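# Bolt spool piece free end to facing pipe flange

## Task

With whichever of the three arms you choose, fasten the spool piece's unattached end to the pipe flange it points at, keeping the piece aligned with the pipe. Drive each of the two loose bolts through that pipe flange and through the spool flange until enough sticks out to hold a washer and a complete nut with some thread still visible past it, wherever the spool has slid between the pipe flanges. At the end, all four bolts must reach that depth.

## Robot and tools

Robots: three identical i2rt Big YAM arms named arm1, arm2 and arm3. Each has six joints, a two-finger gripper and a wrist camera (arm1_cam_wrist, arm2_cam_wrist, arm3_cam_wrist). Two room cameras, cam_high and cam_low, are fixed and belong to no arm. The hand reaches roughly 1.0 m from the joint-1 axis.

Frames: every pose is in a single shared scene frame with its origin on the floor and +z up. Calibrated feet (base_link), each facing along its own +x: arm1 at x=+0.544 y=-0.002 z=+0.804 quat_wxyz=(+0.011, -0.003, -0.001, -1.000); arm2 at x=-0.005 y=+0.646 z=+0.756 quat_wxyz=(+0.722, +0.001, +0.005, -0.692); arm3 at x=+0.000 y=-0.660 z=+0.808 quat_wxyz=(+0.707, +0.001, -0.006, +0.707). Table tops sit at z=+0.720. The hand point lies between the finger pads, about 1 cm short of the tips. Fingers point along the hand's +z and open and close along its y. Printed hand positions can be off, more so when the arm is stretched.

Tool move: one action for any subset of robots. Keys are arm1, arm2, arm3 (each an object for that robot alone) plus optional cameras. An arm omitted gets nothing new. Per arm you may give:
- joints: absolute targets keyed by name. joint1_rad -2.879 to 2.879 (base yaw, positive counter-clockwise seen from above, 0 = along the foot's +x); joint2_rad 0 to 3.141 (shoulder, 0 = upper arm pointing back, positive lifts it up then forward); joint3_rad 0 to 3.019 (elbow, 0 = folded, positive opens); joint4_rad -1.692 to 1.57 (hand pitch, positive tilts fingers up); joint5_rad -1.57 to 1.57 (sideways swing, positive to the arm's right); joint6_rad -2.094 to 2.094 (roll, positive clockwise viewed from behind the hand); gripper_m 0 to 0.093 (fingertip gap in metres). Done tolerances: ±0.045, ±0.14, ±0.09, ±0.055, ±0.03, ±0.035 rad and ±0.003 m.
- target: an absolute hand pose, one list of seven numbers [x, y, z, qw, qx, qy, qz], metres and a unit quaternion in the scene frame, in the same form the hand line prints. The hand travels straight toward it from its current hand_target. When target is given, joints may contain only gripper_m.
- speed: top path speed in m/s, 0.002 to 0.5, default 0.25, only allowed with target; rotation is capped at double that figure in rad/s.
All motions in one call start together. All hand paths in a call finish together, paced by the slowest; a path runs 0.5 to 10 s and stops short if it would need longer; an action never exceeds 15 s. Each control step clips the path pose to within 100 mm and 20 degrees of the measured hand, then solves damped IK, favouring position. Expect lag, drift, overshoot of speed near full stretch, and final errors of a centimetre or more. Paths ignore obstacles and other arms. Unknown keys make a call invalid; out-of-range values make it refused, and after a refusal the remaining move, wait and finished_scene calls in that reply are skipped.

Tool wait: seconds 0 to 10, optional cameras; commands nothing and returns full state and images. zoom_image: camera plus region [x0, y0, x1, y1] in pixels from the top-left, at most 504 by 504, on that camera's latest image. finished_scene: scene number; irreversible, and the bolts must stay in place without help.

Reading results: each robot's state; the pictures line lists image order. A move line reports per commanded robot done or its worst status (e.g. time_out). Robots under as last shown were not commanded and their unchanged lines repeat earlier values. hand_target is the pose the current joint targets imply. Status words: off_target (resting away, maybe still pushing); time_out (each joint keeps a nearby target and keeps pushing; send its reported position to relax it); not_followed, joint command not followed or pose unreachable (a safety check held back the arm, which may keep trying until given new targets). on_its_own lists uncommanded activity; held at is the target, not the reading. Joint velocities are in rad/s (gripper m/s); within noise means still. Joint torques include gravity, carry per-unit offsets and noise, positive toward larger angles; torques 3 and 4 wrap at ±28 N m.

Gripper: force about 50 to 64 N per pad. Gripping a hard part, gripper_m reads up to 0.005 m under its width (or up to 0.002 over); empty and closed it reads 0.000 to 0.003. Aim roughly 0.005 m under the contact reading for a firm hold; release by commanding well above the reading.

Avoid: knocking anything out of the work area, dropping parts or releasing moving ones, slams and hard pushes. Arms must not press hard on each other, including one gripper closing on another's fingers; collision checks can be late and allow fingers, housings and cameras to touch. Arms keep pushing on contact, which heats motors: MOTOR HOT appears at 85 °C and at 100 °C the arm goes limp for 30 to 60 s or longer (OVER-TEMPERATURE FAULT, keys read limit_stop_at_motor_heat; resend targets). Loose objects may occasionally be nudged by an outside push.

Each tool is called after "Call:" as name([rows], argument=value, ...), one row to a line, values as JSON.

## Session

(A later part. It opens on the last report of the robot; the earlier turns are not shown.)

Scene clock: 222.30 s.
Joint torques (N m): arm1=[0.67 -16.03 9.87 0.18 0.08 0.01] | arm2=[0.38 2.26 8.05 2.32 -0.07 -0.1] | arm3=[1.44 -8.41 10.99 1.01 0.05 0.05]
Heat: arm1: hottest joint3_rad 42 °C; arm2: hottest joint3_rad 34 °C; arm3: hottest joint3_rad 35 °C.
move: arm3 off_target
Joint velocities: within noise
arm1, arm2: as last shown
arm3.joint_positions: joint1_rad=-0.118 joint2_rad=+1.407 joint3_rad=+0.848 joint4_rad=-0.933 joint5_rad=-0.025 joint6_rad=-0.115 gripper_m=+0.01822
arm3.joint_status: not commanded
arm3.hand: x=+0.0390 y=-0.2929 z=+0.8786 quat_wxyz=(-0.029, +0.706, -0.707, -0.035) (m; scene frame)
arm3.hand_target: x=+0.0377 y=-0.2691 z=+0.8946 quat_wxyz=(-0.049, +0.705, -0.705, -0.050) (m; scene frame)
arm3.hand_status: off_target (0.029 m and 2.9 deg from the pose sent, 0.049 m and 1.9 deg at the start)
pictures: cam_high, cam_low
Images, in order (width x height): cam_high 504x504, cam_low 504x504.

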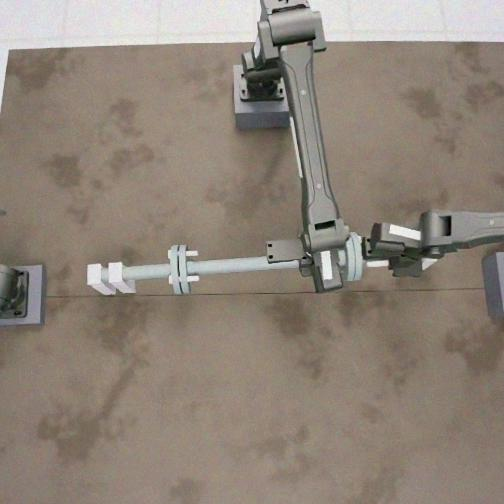

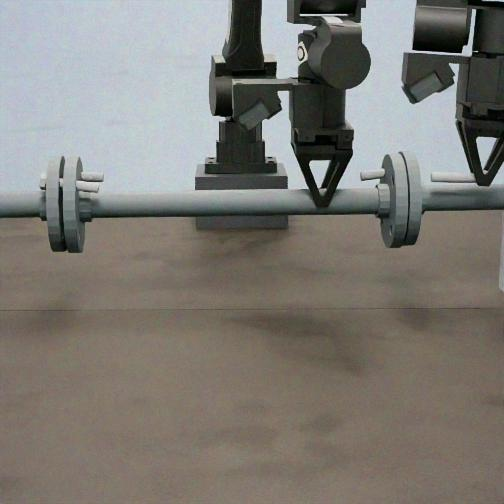

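Call:
move(arm3={"target":[0.0340,-0.240,0.894,-0.0495,0.7054,-0.7054,-0.0495],"speed":0.05}, cameras=["cam_low","cam_high"])

Call:
zoom_image(camera="cam_low", region=[354, 130, 474, 250])

Call:
zoom_image(camera="cam_high", region=[320, 220, 390, 290])

Scene clock: 227.27 s.
Joint torques (N m): arm1=[0.73 -16.09 9.85 0.18 0.08 0.01] | arm2=[0.44 2.26 8.05 2.29 -0.07 -0.1] | arm3=[1.49 -9.58 11.25 0.92 0.06 0.02]
Heat: arm1: hottest joint3_rad 42 °C; arm2: hottest joint3_rad 34 °C; arm3: hottest joint3_rad 36 °C.
move: arm3 off_target
Joint velocities: within noise
arm1, arm2: as last shown
arm3.joint_positions: joint1_rad=-0.101 joint2_rad=+1.476 joint3_rad=+0.919 joint4_rad=-0.933 joint5_rad=-0.022 joint6_rad=-0.097 gripper_m=+0.01822
arm3.joint_status: not commanded
arm3.hand: x=+0.0359 y=-0.2649 z=+0.8785 quat_wxyz=(-0.030, +0.706, -0.707, -0.035) (m; scene frame)
arm3.hand_target: x=+0.0338 y=-0.2412 z=+0.8946 quat_wxyz=(-0.049, +0.705, -0.705, -0.050) (m; scene frame)
arm3.hand_status: off_target (0.029 m and 2.8 deg from the pose sent, 0.055 m and 2.9 deg at the start)
pictures: cam_high, cam_low
Images, in order (width x height): cam_high 504x504, cam_low 504x504.

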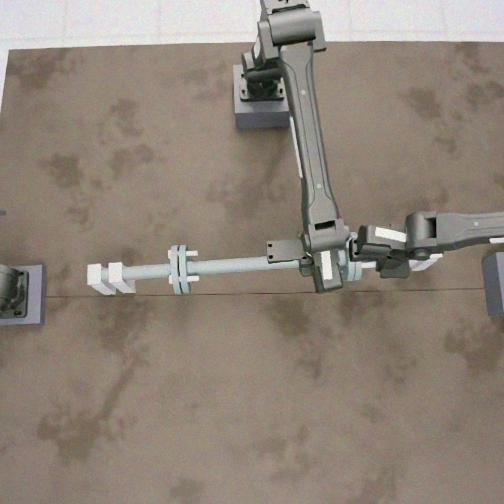

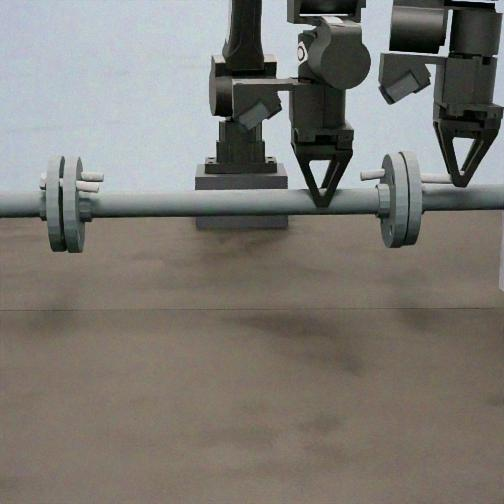

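Scaled by 4.200 from the camera's 504x504 image, which has a finer 720x720 frame.

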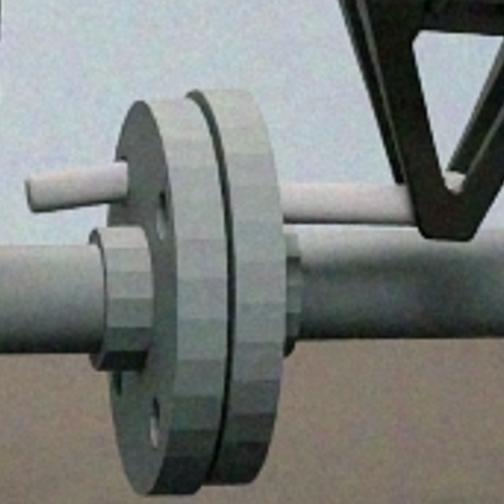

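Scaled by 7.200 from the camera's 504x504 image, which has a finer 720x720 frame.

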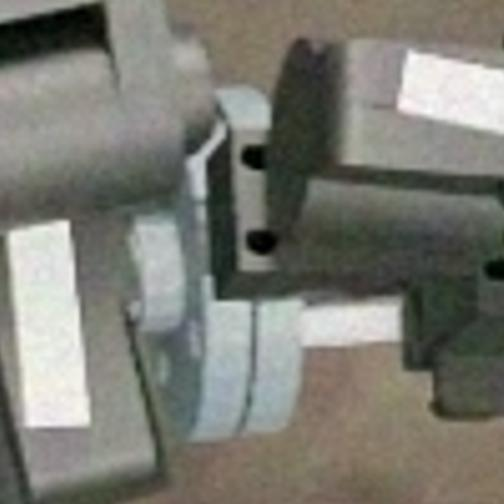

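Call:
move(arm3={"target":[0.0355,-0.222,0.8935,-0.0495,0.7054,-0.7054,-0.0495],"speed":0.05}, cameras=["cam_low","cam_high"])

Call:
zoom_image(camera="cam_low", region=[354, 130, 474, 250])

Call:
zoom_image(camera="cam_high", region=[320, 220, 390, 290])

Scene clock: 231.30 s.
Joint torques (N m): arm1=[0.73 -16.03 9.84 0.18 0.08 0.01] | arm2=[0.44 2.26 8.05 2.3 -0.07 -0.1] | arm3=[0.56 -10.17 7.12 0.81 -0.08 -0.06]
Heat: arm1: hottest joint3_rad 43 °C; arm2: hottest joint3_rad 34 °C; arm3: hottest joint3_rad 36 °C.
move: arm3 not_followed
Joint velocities: within noise
arm1.joint_positions: joint1_rad=+0.174 joint2_rad=+1.845 joint3_rad=+1.322 joint4_rad=-1.104 joint5_rad=-0.001 joint6_rad=+1.707 gripper_m=+0.03118
arm1.joint_status: not commanded
arm1.hand: x=+0.0473 y=-0.1007 z=+0.8487 quat_wxyz=(+0.019, -0.728, +0.685, -0.015) (m; scene frame)
arm1.hand_target: x=+0.0261 y=-0.1037 z=+0.8674 quat_wxyz=(+0.000, -0.729, +0.685, +0.000) (m; scene frame)
arm1.hand_status: not commanded
arm2: as last shown
arm3.joint_positions: joint1_rad=-0.101 joint2_rad=+1.481 joint3_rad=+0.922 joint4_rad=-0.933 joint5_rad=-0.022 joint6_rad=-0.097 gripper_m=+0.01822
arm3.joint_status: not commanded
arm3.hand: x=+0.0360 y=-0.2638 z=+0.8777 quat_wxyz=(-0.029, +0.706, -0.707, -0.034) (m; scene frame)
arm3.hand_target: x=+0.0360 y=-0.2638 z=+0.8777 quat_wxyz=(-0.029, +0.706, -0.707, -0.034) (m; scene frame)
arm3.hand_status: not_followed (0.045 m and 2.9 deg from the pose sent, 0.045 m and 2.8 deg at the start)
pictures: cam_high, cam_low
pose unreachable (arm3 arm): on one or more control steps of this call this arm could not follow its commanded pose, so it was not sent that pose on those steps. On the call's last step it was still not sent that pose. It may still have moved: this result reports where it is.
cause: moving toward the commanded pose would bring a part of the arm too close to another arm (this arm's wrist camera and the arm1 arm's wrist (the part past joint 4)).
Images, in order (width x height): cam_high 504x504, cam_low 504x504.

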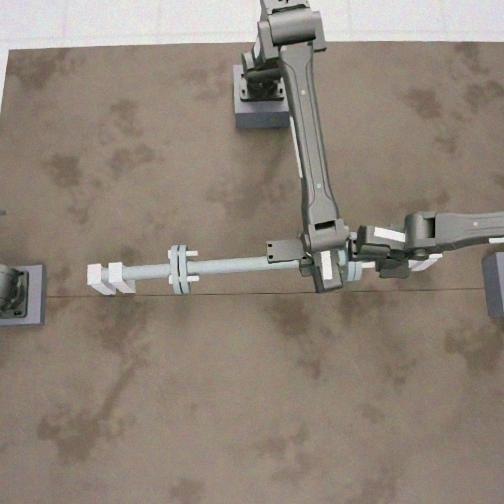

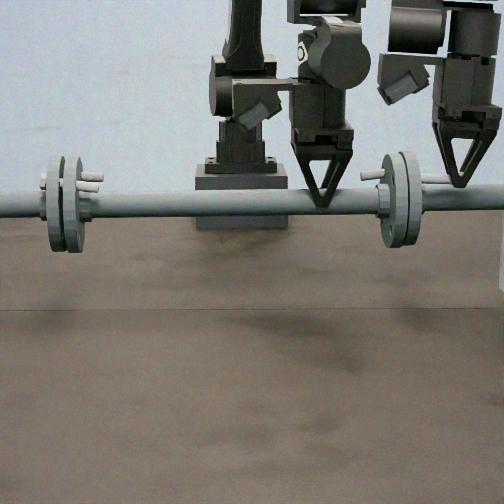

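Scaled by 4.200 from the camera's 504x504 image, which has a finer 720x720 frame.

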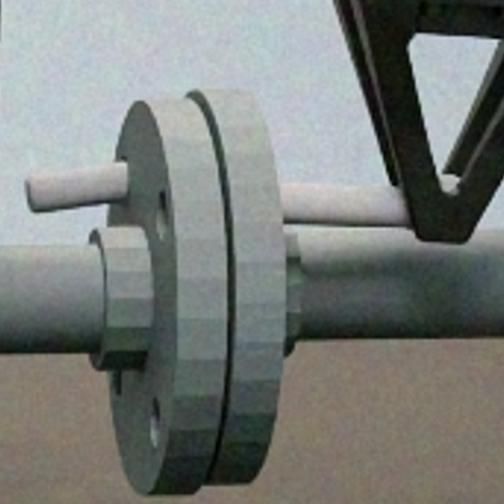

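Scaled by 7.200 from the camera's 504x504 image, which has a finer 720x720 frame.

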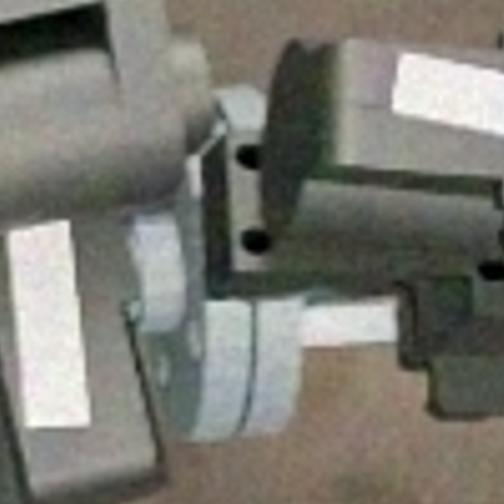

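Call:
move(arm1={"target":[0.045,-0.104,0.856,0,0.729,-0.685,0],"speed":0.05}, cameras=[])

Call:
move(arm1={"joints":{"gripper_m":0.05}}, cameras=[])

Call:
move(arm1={"target":[0.042,-0.048,0.845,0,0.729,-0.685,0],"speed":0.06}, cameras=["cam_low","cam_high"])

Call:
zoom_image(camera="cam_low", region=[270, 110, 474, 290])

Scene clock: 236.30 s.
Joint torques (N m): arm1=[1.26 -17.03 6.24 0.84 0.07 0.09] | arm2=[0.44 2.26 8.05 2.3 -0.07 -0.1] | arm3=[0.5 -10.23 7.15 0.77 -0.08 -0.06]
Heat: arm1: hottest joint3_rad 43 °C; arm2: hottest joint3_rad 34 °C; arm3: hottest joint3_rad 36 °C.
move: arm1 done
Joint velocities: within noise
arm1.joint_positions: joint1_rad=+0.174 joint2_rad=+1.831 joint3_rad=+1.300 joint4_rad=-1.072 joint5_rad=-0.001 joint6_rad=+1.707 gripper_m=+0.03118
arm1.joint_status: not commanded
arm1.hand: x=+0.0478 y=-0.1007 z=+0.8479 quat_wxyz=(+0.009, -0.728, +0.686, -0.008) (m; scene frame)
arm1.hand_target: x=+0.0450 y=-0.1039 z=+0.8561 quat_wxyz=(+0.000, -0.729, +0.685, +0.000) (m; scene frame)
arm1.hand_status: done (0.009 m and 1.4 deg from the pose sent, 0.008 m and 2.8 deg at the start)
arm2, arm3: as last shown
pictures: none
No camera images: "cameras" was empty.

Scene clock: 236.87 s.
Joint torques (N m): arm1=[1.2 -16.79 6.24 0.85 0.04 0.09] | arm2=[0.44 2.26 8.05 2.29 -0.07 -0.1] | arm3=[0.62 -10.23 7.12 0.73 -0.08 -0.07]
Heat: arm1: hottest joint3_rad 43 °C; arm2: hottest joint3_rad 34 °C; arm3: hottest joint3_rad 36 °C.
move: arm1 done
Joint velocities: within noise
arm1.joint_positions: joint1_rad=+0.174 joint2_rad=+1.829 joint3_rad=+1.300 joint4_rad=-1.071 joint5_rad=+0.000 joint6_rad=+1.707 gripper_m=+0.04985
arm1.joint_status: all done
arm1.hand: x=+0.0479 y=-0.1004 z=+0.8484 quat_wxyz=(+0.009, -0.728, +0.686, -0.008) (m; scene frame)
arm1.hand_target: x=+0.0451 y=-0.1039 z=+0.8559 quat_wxyz=(+0.000, -0.729, +0.685, +0.000) (m; scene frame)
arm1.hand_status: not commanded
arm2, arm3: as last shown
pictures: none
No camera images: "cameras" was empty.

Scene clock: 238.53 s.
Joint torques (N m): arm1=[0.5 -16.56 6.11 0.87 0.01 -0.07] | arm2=[0.44 2.2 8.05 2.29 -0.06 -0.1] | arm3=[0.44 -10.17 7.17 0.77 -0.09 -0.06]
Heat: arm1: hottest joint3_rad 42 °C; arm2: hottest joint3_rad 34 °C; arm3: hottest joint3_rad 36 °C.
move: arm1 done
Joint velocities: within noise
arm1.joint_positions: joint1_rad=+0.076 joint2_rad=+1.828 joint3_rad=+1.271 joint4_rad=-1.041 joint5_rad=+0.002 joint6_rad=+1.613 gripper_m=+0.04993
arm1.joint_status: not commanded
arm1.hand: x=+0.0455 y=-0.0504 z=+0.8395 quat_wxyz=(+0.008, -0.727, +0.687, -0.007) (m; scene frame)
arm1.hand_target: x=+0.0420 y=-0.0480 z=+0.8450 quat_wxyz=(+0.000, -0.729, +0.685, +0.000) (m; scene frame)
arm1.hand_status: done (0.007 m and 1.2 deg from the pose sent, 0.053 m and 1.3 deg at the start)
arm2, arm3: as last shown
pictures: cam_high, cam_low
Images, in order (width x height): cam_high 504x504, cam_low 504x504.

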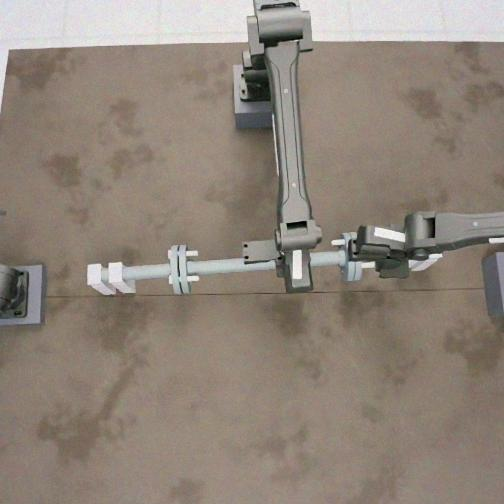

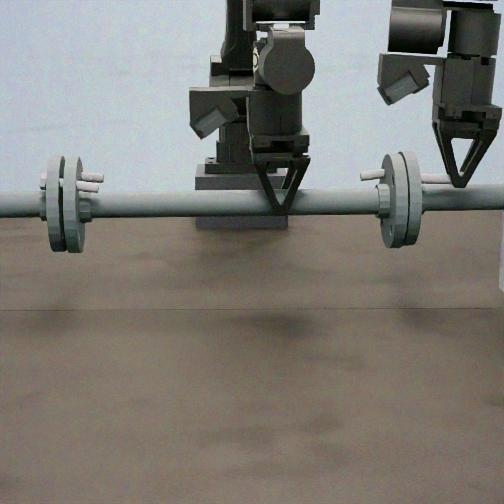

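Scaled by 2.471 from the camera's 504x504 image, which has a finer 720x720 frame.

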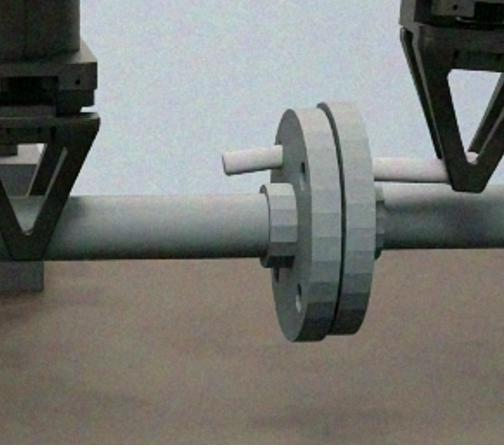

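Call:
move(arm1={"joints":{"gripper_m":0.022}}, cameras=[])

Call:
move(arm1={"target":[0.040,-0.050,0.862,0,0.729,-0.685,0],"speed":0.05}, cameras=["cam_low","cam_high"])

Call:
zoom_image(camera="cam_low", region=[354, 130, 474, 250])

Call:
zoom_image(camera="cam_high", region=[320, 220, 390, 290])

Scene clock: 242.27 s.
Joint torques (N m): arm1=[0.44 -16.44 6.2 0.92 0.01 -0.05] | arm2=[0.44 2.2 8.03 2.3 -0.06 -0.1] | arm3=[0.56 -10.11 7.12 0.73 -0.08 -0.07]
Heat: arm1: hottest joint3_rad 42 °C; arm2: hottest joint3_rad 34 °C; arm3: hottest joint3_rad 36 °C.
move: arm1 off_target
Joint velocities: within noise
arm1.joint_positions: joint1_rad=+0.076 joint2_rad=+1.827 joint3_rad=+1.269 joint4_rad=-1.040 joint5_rad=+0.002 joint6_rad=+1.611 gripper_m=+0.03180
arm1.joint_status: gripper_m off_target (ended at +0.03183, target +0.02200)
arm1.hand: x=+0.0460 y=-0.0503 z=+0.8394 quat_wxyz=(+0.008, -0.727, +0.686, -0.007) (m; scene frame)
arm1.hand_target: x=+0.0421 y=-0.0480 z=+0.8450 quat_wxyz=(+0.000, -0.729, +0.685, +0.000) (m; scene frame)
arm1.hand_status: not commanded
arm2.joint_positions: joint1_rad=-0.314 joint2_rad=+0.536 joint3_rad=+1.343 joint4_rad=-1.211 joint5_rad=-0.221 joint6_rad=-0.105 gripper_m=+0.09396
arm2.joint_status: not commanded
arm2.hand: x=-0.0250 y=+0.4220 z=+1.3171 quat_wxyz=(-0.380, -0.595, -0.585, +0.400) (m; scene frame)
arm2.hand_target: x=-0.0240 y=+0.4252 z=+1.3289 quat_wxyz=(-0.386, -0.588, -0.581, +0.410) (m; scene frame)
arm2.hand_status: not commanded
arm3: as last shown
pictures: none
No camera images: "cameras" was empty.

Scene clock: 243.23 s.
Joint torques (N m): arm1=[0.67 -17.61 7.83 -0.27 0.01 0.01] | arm2=[0.44 2.26 8.03 2.3 -0.07 -0.09] | arm3=[0.62 -10.17 7.13 0.73 -0.08 -0.07]
Heat: arm1: hottest joint3_rad 42 °C; arm2: hottest joint3_rad 34 °C; arm3: hottest joint3_rad 36 °C.
move: arm1 off_target
Joint velocities: within noise
arm1.joint_positions: joint1_rad=+0.076 joint2_rad=+1.826 joint3_rad=+1.269 joint4_rad=-1.056 joint5_rad=+0.002 joint6_rad=+1.610 gripper_m=+0.03180
arm1.joint_status: not commanded
arm1.hand: x=+0.0497 y=-0.0499 z=+0.8402 quat_wxyz=(+0.013, -0.728, +0.686, -0.012) (m; scene frame)
arm1.hand_target: x=+0.0405 y=-0.0500 z=+0.8617 quat_wxyz=(+0.000, -0.729, +0.685, +0.000) (m; scene frame)
arm1.hand_status: off_target (0.024 m and 2.0 deg from the pose sent, 0.023 m and 1.2 deg at the start)
arm2, arm3: as last shown
pictures: cam_high, cam_low
Images, in order (width x height): cam_high 504x504, cam_low 504x504.

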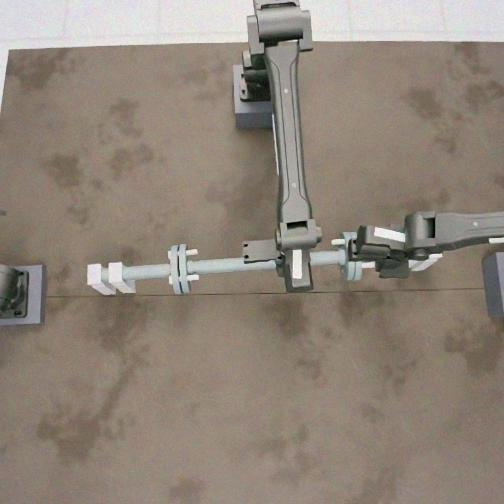

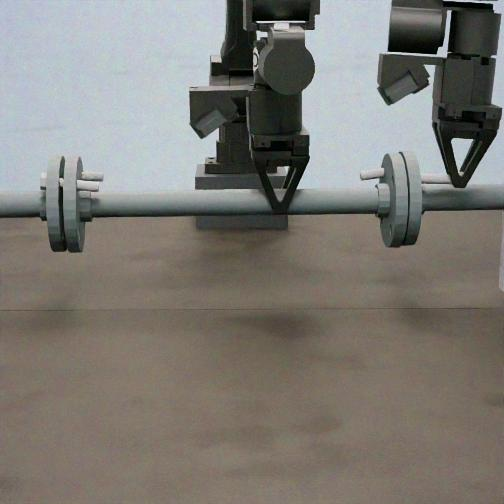

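Scaled by 4.200 from the camera's 504x504 image, which has a finer 720x720 frame.

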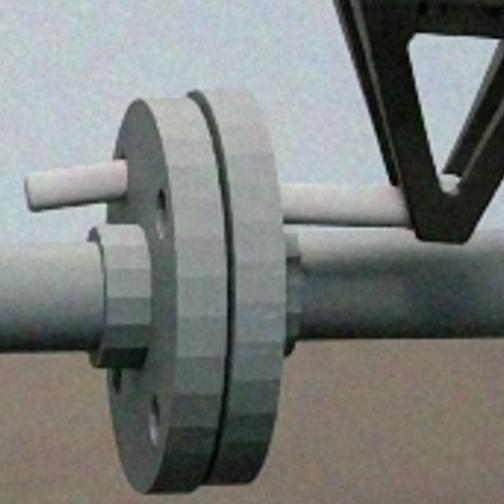

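Scaled by 7.200 from the camera's 504x504 image, which has a finer 720x720 frame.

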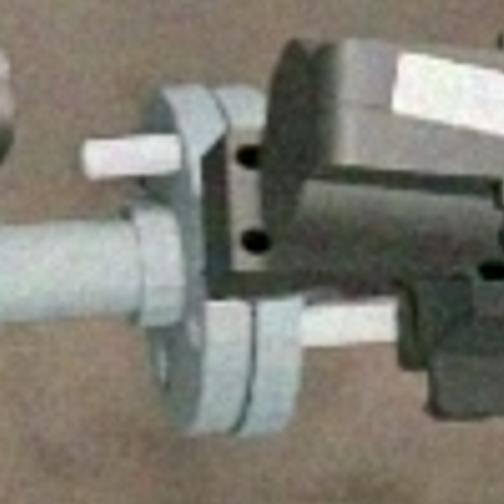

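Call:
move(arm1={"target":[0.027,-0.050,0.862,0,0.729,-0.685,0],"speed":0.05}, arm3={"target":[0.0355,-0.232,0.8935,-0.0495,0.7054,-0.7054,-0.0495],"speed":0.05}, cameras=["cam_low","cam_high"])

Call:
zoom_image(camera="cam_low", region=[354, 130, 474, 250])

Call:
zoom_image(camera="cam_high", region=[320, 220, 390, 290])

Scene clock: 247.80 s.
Joint torques (N m): arm1=[0.5 -16.03 9.77 0.01 -0.03 -0.01] | arm2=[0.38 2.26 8.05 2.3 -0.06 -0.1] | arm3=[1.26 -9.76 11.6 0.88 0.02 0.03]
Heat: arm1: hottest joint3_rad 42 °C; arm2: hottest joint3_rad 34 °C; arm3: hottest joint3_rad 36 °C.
move: arm1 off_target; arm3 off_target
Joint velocities: within noise
arm1.joint_positions: joint1_rad=+0.075 joint2_rad=+1.831 joint3_rad=+1.284 joint4_rad=-1.076 joint5_rad=+0.003 joint6_rad=+1.607 gripper_m=+0.03180
arm1.joint_status: not commanded
arm1.hand: x=+0.0489 y=-0.0494 z=+0.8423 quat_wxyz=(+0.018, -0.728, +0.685, -0.015) (m; scene frame)
arm1.hand_target: x=+0.0281 y=-0.0499 z=+0.8624 quat_wxyz=(+0.000, -0.729, +0.685, +0.000) (m; scene frame)
arm1.hand_status: off_target (0.029 m and 2.7 deg from the pose sent, 0.031 m and 2.0 deg at the start)
arm2: as last shown
arm3.joint_positions: joint1_rad=-0.101 joint2_rad=+1.495 joint3_rad=+0.935 joint4_rad=-0.933 joint5_rad=-0.022 joint6_rad=-0.097 gripper_m=+0.01822
arm3.joint_status: not commanded
arm3.hand: x=+0.0367 y=-0.2590 z=+0.8768 quat_wxyz=(-0.029, +0.706, -0.707, -0.034) (m; scene frame)
arm3.hand_target: x=+0.0353 y=-0.2333 z=+0.8941 quat_wxyz=(-0.049, +0.705, -0.705, -0.050) (m; scene frame)
arm3.hand_status: off_target (0.032 m and 3.0 deg from the pose sent, 0.035 m and 2.9 deg at the start)
pictures: cam_high, cam_low
Images, in order (width x height): cam_high 504x504, cam_low 504x504.

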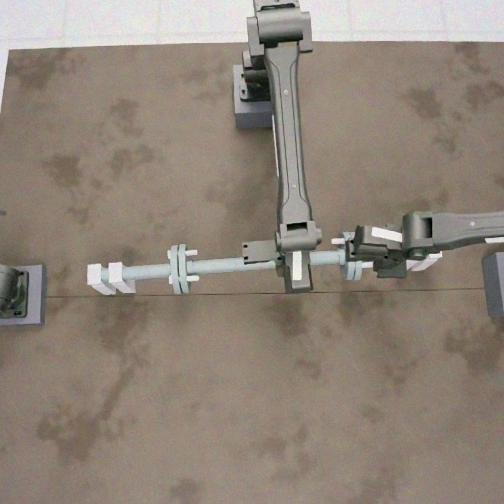

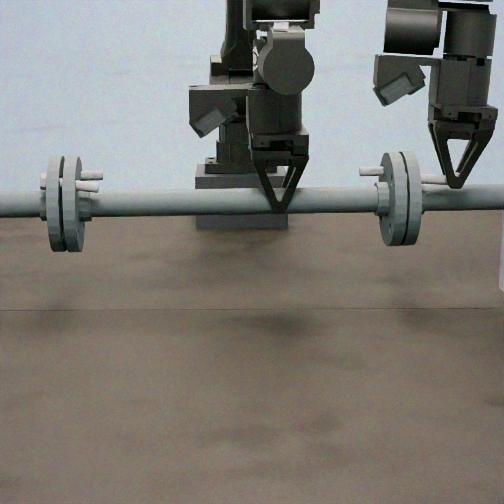

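Scaled by 4.200 from the camera's 504x504 image, which has a finer 720x720 frame.

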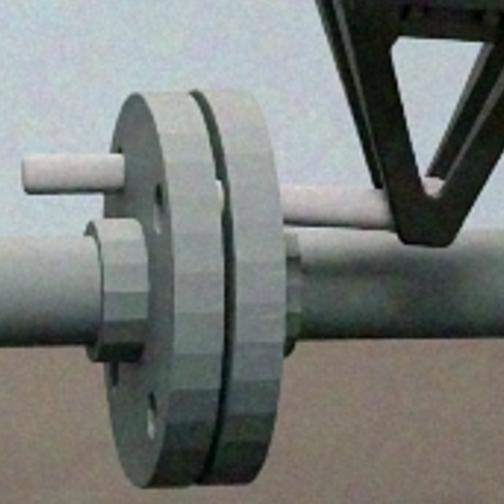

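Scaled by 7.200 from the camera's 504x504 image, which has a finer 720x720 frame.

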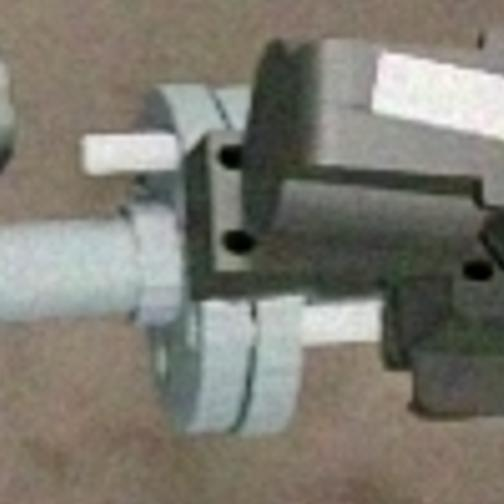

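Call:
move(arm1={"target":[0.020,-0.050,0.861,0,0.729,-0.685,0],"speed":0.05}, arm3={"target":[0.0355,-0.222,0.8935,-0.0495,0.7054,-0.7054,-0.0495],"speed":0.05}, cameras=["cam_low","cam_high"])

Call:
zoom_image(camera="cam_low", region=[354, 130, 474, 250])

Call:
zoom_image(camera="cam_high", region=[320, 220, 390, 290])

Scene clock: 251.73 s.
Joint torques (N m): arm1=[0.79 -15.62 10.15 0.46 -0.07 0] | arm2=[0.38 2.26 8.05 2.3 -0.07 -0.1] | arm3=[1.38 -9.76 12.4 0.96 0.03 0.02]
Heat: arm1: hottest joint3_rad 42 °C; arm2: hottest joint3_rad 34 °C; arm3: hottest joint3_rad 36 °C.
move: arm1 off_target; arm3 off_target
Joint velocities: within noise
arm1.joint_positions: joint1_rad=+0.071 joint2_rad=+1.841 joint3_rad=+1.300 joint4_rad=-1.091 joint5_rad=+0.004 joint6_rad=+1.607 gripper_m=+0.03180
arm1.joint_status: not commanded
arm1.hand: x=+0.0458 y=-0.0474 z=+0.8432 quat_wxyz=(+0.021, -0.727, +0.686, -0.017) (m; scene frame)
arm1.hand_target: x=+0.0213 y=-0.0498 z=+0.8616 quat_wxyz=(+0.000, -0.729, +0.685, +0.000) (m; scene frame)
arm1.hand_status: off_target (0.031 m and 3.1 deg from the pose sent, 0.034 m and 2.7 deg at the start)
arm2: as last shown
arm3.joint_positions: joint1_rad=-0.100 joint2_rad=+1.515 joint3_rad=+0.951 joint4_rad=-0.940 joint5_rad=-0.022 joint6_rad=-0.097 gripper_m=+0.01822
arm3.joint_status: not commanded
arm3.hand: x=+0.0366 y=-0.2547 z=+0.8748 quat_wxyz=(-0.025, +0.706, -0.707, -0.031) (m; scene frame)
arm3.hand_target: x=+0.0352 y=-0.2239 z=+0.8945 quat_wxyz=(-0.050, +0.705, -0.705, -0.050) (m; scene frame)
arm3.hand_status: off_target (0.038 m and 3.6 deg from the pose sent, 0.041 m and 3.0 deg at the start)
pictures: cam_high, cam_low
Images, in order (width x height): cam_high 504x504, cam_low 504x504.

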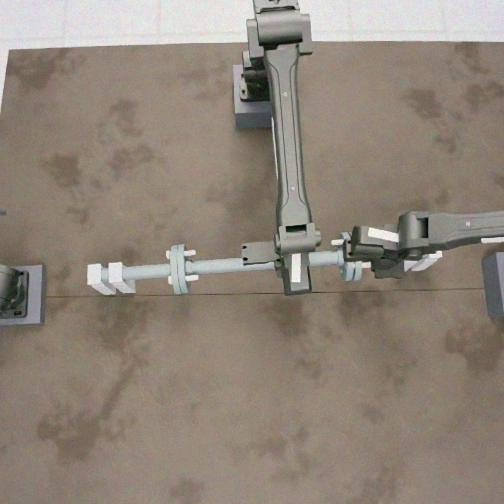

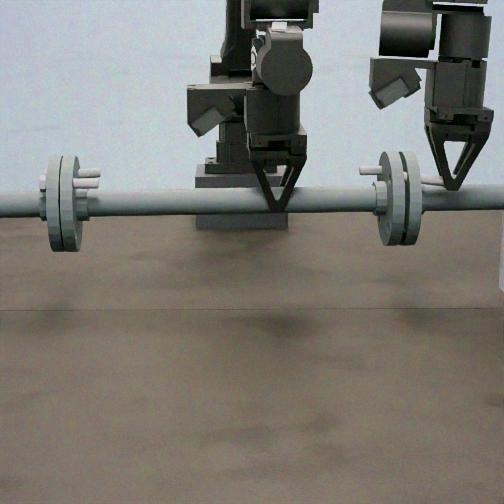

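Scaled by 4.200 from the camera's 504x504 image, which has a finer 720x720 frame.

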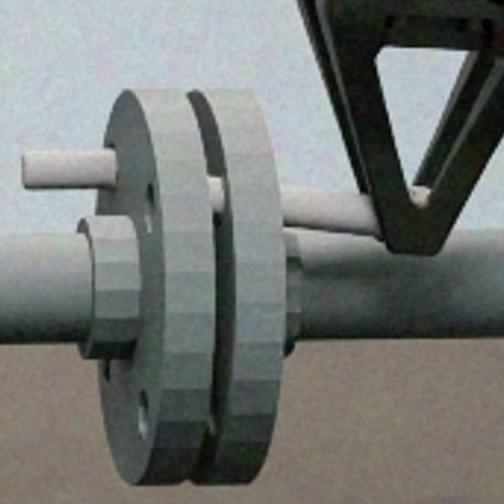

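Scaled by 7.200 from the camera's 504x504 image, which has a finer 720x720 frame.

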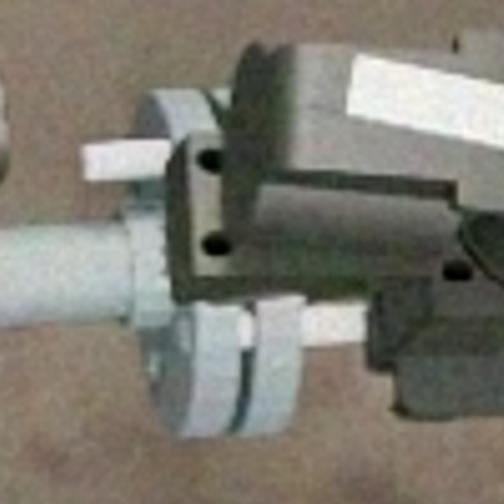

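Call:
move(arm3={"target":[0.0355,-0.246,0.900,-0.0495,0.7054,-0.7054,-0.0495],"speed":0.05}, arm1={"target":[0.024,-0.056,0.861,0,0.729,-0.685,0],"speed":0.05}, cameras=[])

Call:
move(arm3={"target":[0.0345,-0.231,0.899,-0.035,0.7062,-0.7062,-0.035],"speed":0.05}, cameras=["cam_low","cam_high"])

Call:
zoom_image(camera="cam_low", region=[354, 130, 474, 250])

Call:
zoom_image(camera="cam_high", region=[320, 220, 390, 290])

Scene clock: 258.93 s.
Joint torques (N m): arm1=[1.61 -16.32 9.39 0.53 -0.18 0.14] | arm2=[0.44 2.26 8.05 2.29 -0.06 -0.1] | arm3=[0.91 -12.4 8.46 0.96 0.01 -0.02]
Heat: arm1: hottest joint3_rad 43 °C; arm2: hottest joint3_rad 34 °C; arm3: hottest joint3_rad 37 °C.
move: arm1 off_target; arm3 off_target
Joint velocities: within noise
arm1.joint_positions: joint1_rad=+0.071 joint2_rad=+1.842 joint3_rad=+1.300 joint4_rad=-1.092 joint5_rad=+0.006 joint6_rad=+1.607 gripper_m=+0.03180
arm1.joint_status: not commanded
arm1.hand: x=+0.0460 y=-0.0470 z=+0.8425 quat_wxyz=(+0.022, -0.727, +0.686, -0.017) (m; scene frame)
arm1.hand_target: x=+0.0252 y=-0.0559 z=+0.8614 quat_wxyz=(+0.000, -0.729, +0.685, +0.000) (m; scene frame)
arm1.hand_status: off_target (0.030 m and 3.2 deg from the pose sent, 0.029 m and 3.1 deg at the start)
arm2: as last shown
arm3.joint_positions: joint1_rad=-0.100 joint2_rad=+1.486 joint3_rad=+0.951 joint4_rad=-0.949 joint5_rad=-0.022 joint6_rad=-0.097 gripper_m=+0.01822
arm3.joint_status: not commanded
arm3.hand: x=+0.0365 y=-0.2554 z=+0.8855 quat_wxyz=(-0.032, +0.706, -0.707, -0.036) (m; scene frame)
arm3.hand_target: x=+0.0355 y=-0.2463 z=+0.9000 quat_wxyz=(-0.049, +0.705, -0.705, -0.050) (m; scene frame)
arm3.hand_status: off_target (0.017 m and 2.5 deg from the pose sent, 0.027 m and 3.6 deg at the start)
pictures: none
No camera images: "cameras" was empty.

Scene clock: 260.07 s.
Joint torques (N m): arm1=[1.55 -16.44 9.37 0.5 -0.08 0.12] | arm2=[0.44 2.2 8.05 2.29 -0.06 -0.1] | arm3=[1.44 -10.23 11.79 0.58 0.05 0.04]
Heat: arm1: hottest joint3_rad 43 °C; arm2: hottest joint3_rad 34 °C; arm3: hottest joint3_rad 37 °C.
move: arm3 off_target
Joint velocities: within noise
arm1.joint_positions: joint1_rad=+0.072 joint2_rad=+1.843 joint3_rad=+1.300 joint4_rad=-1.092 joint5_rad=+0.003 joint6_rad=+1.607 gripper_m=+0.03180
arm1.joint_status: not commanded
arm1.hand: x=+0.0462 y=-0.0482 z=+0.8420 quat_wxyz=(+0.022, -0.727, +0.686, -0.018) (m; scene frame)
arm1.hand_target: x=+0.0252 y=-0.0559 z=+0.8615 quat_wxyz=(+0.000, -0.729, +0.685, +0.000) (m; scene frame)
arm1.hand_status: not commanded
arm2: as last shown
arm3.joint_positions: joint1_rad=-0.099 joint2_rad=+1.515 joint3_rad=+0.972 joint4_rad=-0.989 joint5_rad=-0.019 joint6_rad=-0.097 gripper_m=+0.01822
arm3.joint_status: not commanded
arm3.hand: x=+0.0366 y=-0.2574 z=+0.8809 quat_wxyz=(-0.015, +0.707, -0.707, -0.020) (m; scene frame)
arm3.hand_target: x=+0.0343 y=-0.2324 z=+0.8995 quat_wxyz=(-0.035, +0.706, -0.706, -0.035) (m; scene frame)
arm3.hand_status: off_target (0.032 m and 2.9 deg from the pose sent, 0.028 m and 0.4 deg at the start)
pictures: cam_high, cam_low
Images, in order (width x height): cam_high 504x504, cam_low 504x504.

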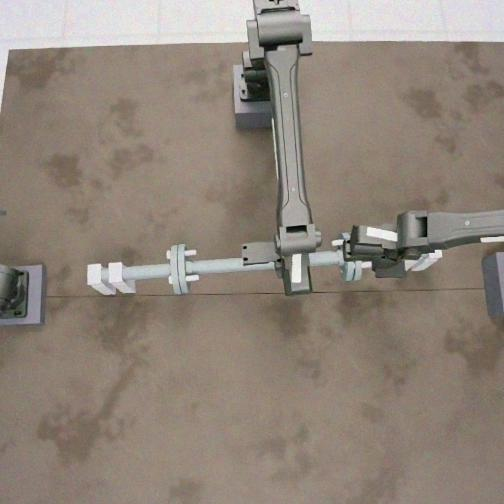

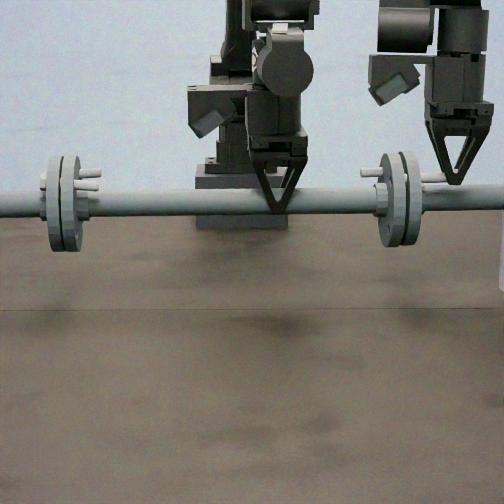

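Scaled by 4.200 from the camera's 504x504 image, which has a finer 720x720 frame.

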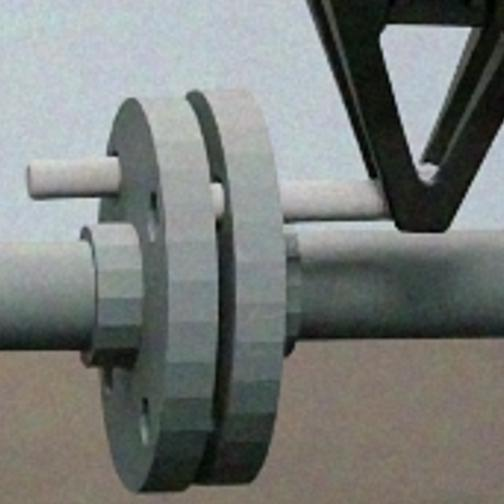

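Scaled by 7.200 from the camera's 504x504 image, which has a finer 720x720 frame.

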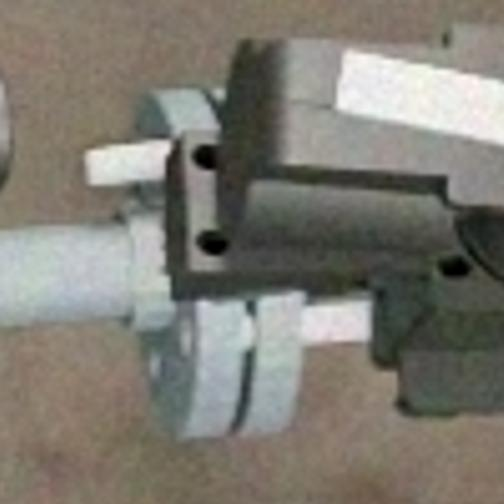

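Call:
move(arm1={"target":[0.022,-0.053,0.868,0,0.729,-0.685,0],"speed":0.05}, cameras=["cam_low"])

Call:
move(arm3={"target":[0.0345,-0.225,0.898,-0.040,0.7062,-0.7062,-0.040],"speed":0.05}, cameras=["cam_low","cam_high"])

Call:
zoom_image(camera="cam_low", region=[354, 130, 474, 250])

Call:
zoom_image(camera="cam_high", region=[320, 220, 390, 290])

Scene clock: 265.67 s.
Joint torques (N m): arm1=[1.03 -16.85 10.11 0.01 -0.07 0.06] | arm2=[0.38 2.26 8.05 2.3 -0.06 -0.1] | arm3=[1.49 -10.11 11.88 0.54 0.04 0.05]
Heat: arm1: hottest joint3_rad 44 °C; arm2: hottest joint3_rad 34 °C; arm3: hottest joint3_rad 39 °C.
move: arm1 off_target
Joint velocities: within noise
arm1.joint_positions: joint1_rad=+0.072 joint2_rad=+1.843 joint3_rad=+1.302 joint4_rad=-1.097 joint5_rad=+0.003 joint6_rad=+1.607 gripper_m=+0.03180
arm1.joint_status: not commanded
arm1.hand: x=+0.0468 y=-0.0482 z=+0.8427 quat_wxyz=(+0.023, -0.727, +0.686, -0.020) (m; scene frame)
arm1.hand_target: x=+0.0234 y=-0.0528 z=+0.8686 quat_wxyz=(+0.000, -0.729, +0.685, +0.000) (m; scene frame)
arm1.hand_status: off_target (0.036 m and 3.5 deg from the pose sent, 0.036 m and 3.3 deg at the start)
arm2: as last shown
arm3.joint_positions: joint1_rad=-0.099 joint2_rad=+1.515 joint3_rad=+0.972 joint4_rad=-0.989 joint5_rad=-0.018 joint6_rad=-0.096 gripper_m=+0.01822
arm3.joint_status: not commanded
arm3.hand: x=+0.0365 y=-0.2574 z=+0.8809 quat_wxyz=(-0.015, +0.707, -0.707, -0.020) (m; scene frame)
arm3.hand_target: x=+0.0342 y=-0.2324 z=+0.8994 quat_wxyz=(-0.035, +0.706, -0.706, -0.035) (m; scene frame)
arm3.hand_status: not commanded
pictures: cam_low
Images, in order (width x height): cam_low 504x504.

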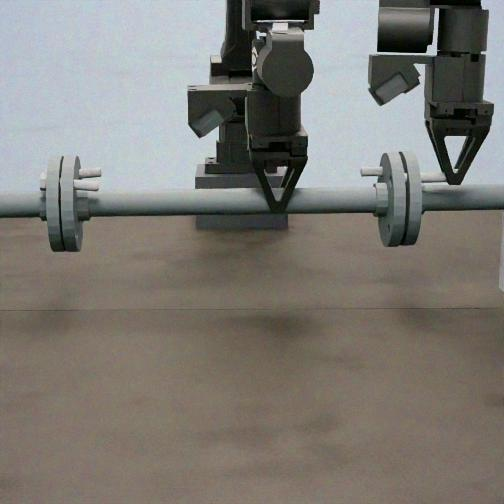

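Scene clock: 266.63 s.
Joint torques (N m): arm1=[1.14 -16.73 10.13 0.01 -0.12 0.06] | arm2=[0.44 2.26 8.05 2.29 -0.06 -0.1] | arm3=[1.44 -10.05 12.01 1.14 -0.02 0.04]
Heat: arm1: hottest joint3_rad 44 °C; arm2: hottest joint3_rad 34 °C; arm3: hottest joint3_rad 39 °C.
move: arm3 off_target
Joint velocities: within noise
arm1.joint_positions: joint1_rad=+0.072 joint2_rad=+1.843 joint3_rad=+1.302 joint4_rad=-1.098 joint5_rad=+0.005 joint6_rad=+1.607 gripper_m=+0.03180
arm1.joint_status: not commanded
arm1.hand: x=+0.0469 y=-0.0479 z=+0.8427 quat_wxyz=(+0.024, -0.727, +0.686, -0.019) (m; scene frame)
arm1.hand_target: x=+0.0235 y=-0.0528 z=+0.8686 quat_wxyz=(+0.000, -0.729, +0.685, +0.000) (m; scene frame)
arm1.hand_status: not commanded
arm2: as last shown
arm3.joint_positions: joint1_rad=-0.099 joint2_rad=+1.520 joint3_rad=+0.974 joint4_rad=-0.989 joint5_rad=-0.018 joint6_rad=-0.096 gripper_m=+0.01822
arm3.joint_status: not commanded
arm3.hand: x=+0.0365 y=-0.2567 z=+0.8798 quat_wxyz=(-0.014, +0.706, -0.708, -0.019) (m; scene frame)
arm3.hand_target: x=+0.0342 y=-0.2268 z=+0.8989 quat_wxyz=(-0.040, +0.706, -0.706, -0.040) (m; scene frame)
arm3.hand_status: off_target (0.037 m and 3.8 deg from the pose sent, 0.037 m and 3.7 deg at the start)
pictures: cam_high, cam_low
Images, in order (width x height): cam_high 504x504, cam_low 504x504.

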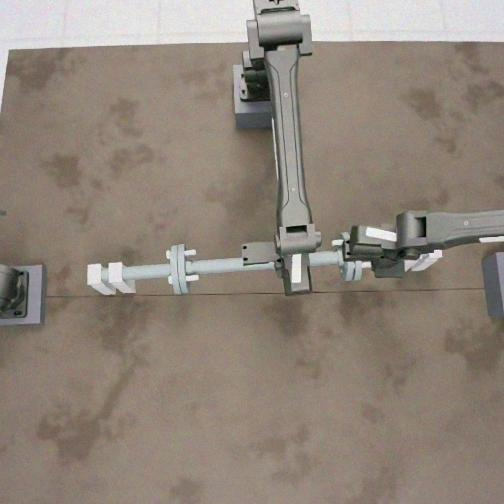

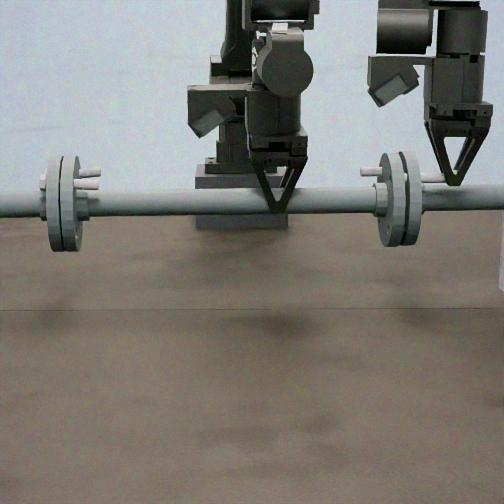

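Scaled by 4.200 from the camera's 504x504 image, which has a finer 720x720 frame.

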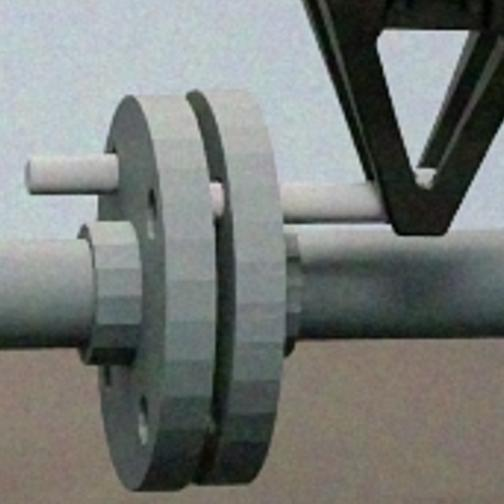

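Scaled by 7.200 from the camera's 504x504 image, which has a finer 720x720 frame.

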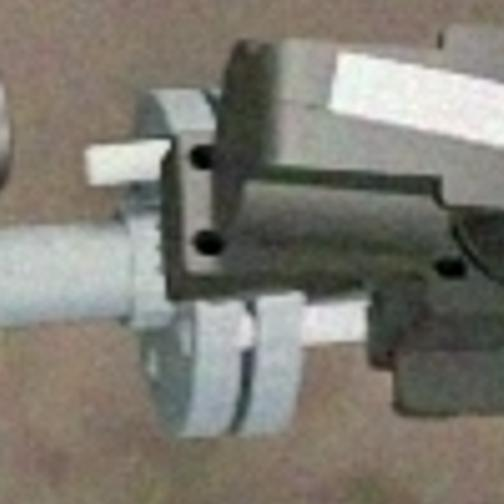

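Call:
move(arm3={"target":[0.0345,-0.242,0.896,-0.040,0.7062,-0.7062,-0.040],"speed":0.03}, arm1={"target":[0.022,-0.060,0.875,0,0.729,-0.685,0],"speed":0.03}, cameras=["cam_low","cam_high"])

Call:
zoom_image(camera="cam_low", region=[354, 130, 474, 250])

Call:
zoom_image(camera="cam_high", region=[320, 220, 390, 290])

Scene clock: 280.17 s.
Joint torques (N m): arm1=[1.55 -17.26 10.43 -0.17 -0.05 0.15] | arm2=[0.44 2.26 8.05 2.3 -0.06 -0.1] | arm3=[1.26 -12.4 8.44 1.32 0 0.01]
Heat: arm1: hottest joint3_rad 47 °C; arm2: hottest joint3_rad 34 °C; arm3: hottest joint3_rad 38 °C.
move: arm1 off_target; arm3 off_target
Joint velocities: within noise
arm1.joint_positions: joint1_rad=+0.079 joint2_rad=+1.843 joint3_rad=+1.307 joint4_rad=-1.110 joint5_rad=+0.002 joint6_rad=+1.611 gripper_m=+0.03180
arm1.joint_status: not commanded
arm1.hand: x=+0.0483 y=-0.0517 z=+0.8443 quat_wxyz=(+0.026, -0.728, +0.685, -0.023) (m; scene frame)
arm1.hand_target: x=+0.0240 y=-0.0599 z=+0.8755 quat_wxyz=(+0.000, -0.729, +0.685, +0.000) (m; scene frame)
arm1.hand_status: off_target (0.041 m and 4.0 deg from the pose sent, 0.043 m and 3.5 deg at the start)
arm2.joint_positions: joint1_rad=-0.314 joint2_rad=+0.536 joint3_rad=+1.343 joint4_rad=-1.211 joint5_rad=-0.221 joint6_rad=-0.105 gripper_m=+0.09396
arm2.joint_status: not commanded
arm2.hand: x=-0.0250 y=+0.4220 z=+1.3171 quat_wxyz=(-0.380, -0.595, -0.585, +0.400) (m; scene frame)
arm2.hand_target: x=-0.0240 y=+0.4252 z=+1.3289 quat_wxyz=(-0.386, -0.588, -0.581, +0.410) (m; scene frame)
arm2.hand_status: not commanded
arm3.joint_positions: joint1_rad=-0.099 joint2_rad=+1.512 joint3_rad=+0.974 joint4_rad=-0.981 joint5_rad=-0.018 joint6_rad=-0.096 gripper_m=+0.01822
arm3.joint_status: not commanded
arm3.hand: x=+0.0368 y=-0.2543 z=+0.8829 quat_wxyz=(-0.020, +0.706, -0.707, -0.024) (m; scene frame)
arm3.hand_target: x=+0.0344 y=-0.2424 z=+0.8961 quat_wxyz=(-0.040, +0.706, -0.706, -0.040) (m; scene frame)
arm3.hand_status: off_target (0.018 m and 2.9 deg from the pose sent, 0.022 m and 3.8 deg at the start)
pictures: cam_high, cam_low
Images, in order (width x height): cam_high 504x504, cam_low 504x504.

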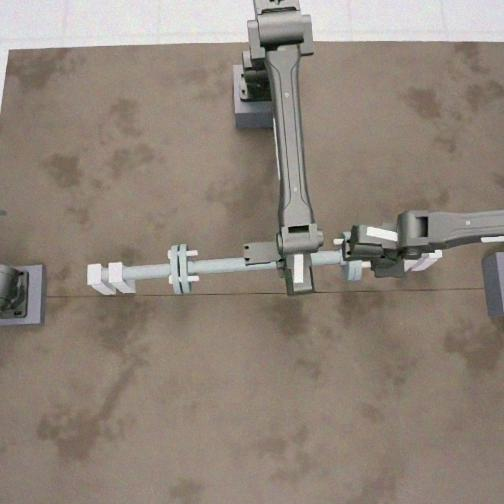

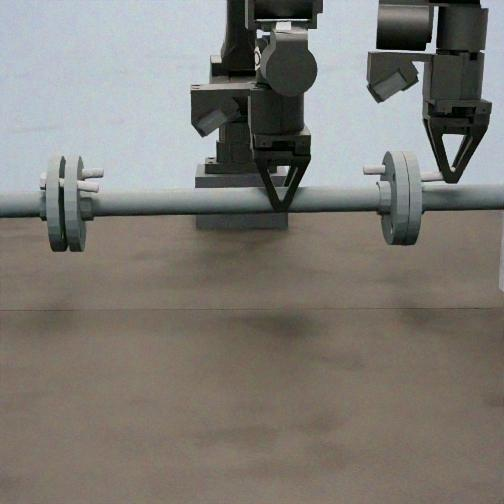

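Scaled by 4.200 from the camera's 504x504 image, which has a finer 720x720 frame.

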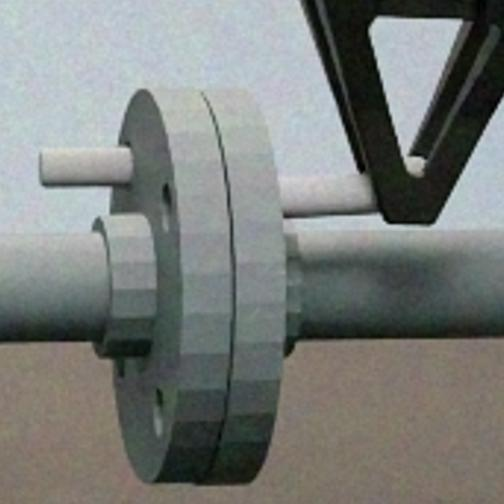

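Scaled by 7.200 from the camera's 504x504 image, which has a finer 720x720 frame.

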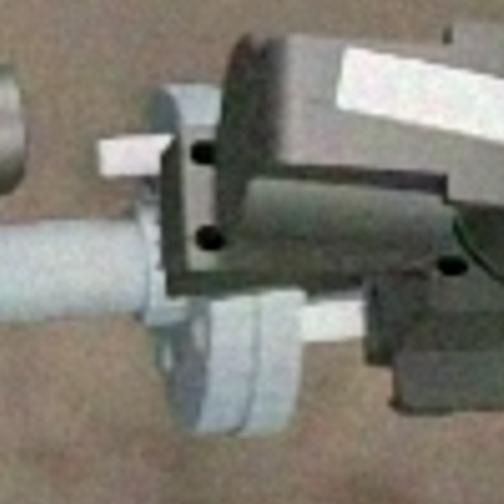

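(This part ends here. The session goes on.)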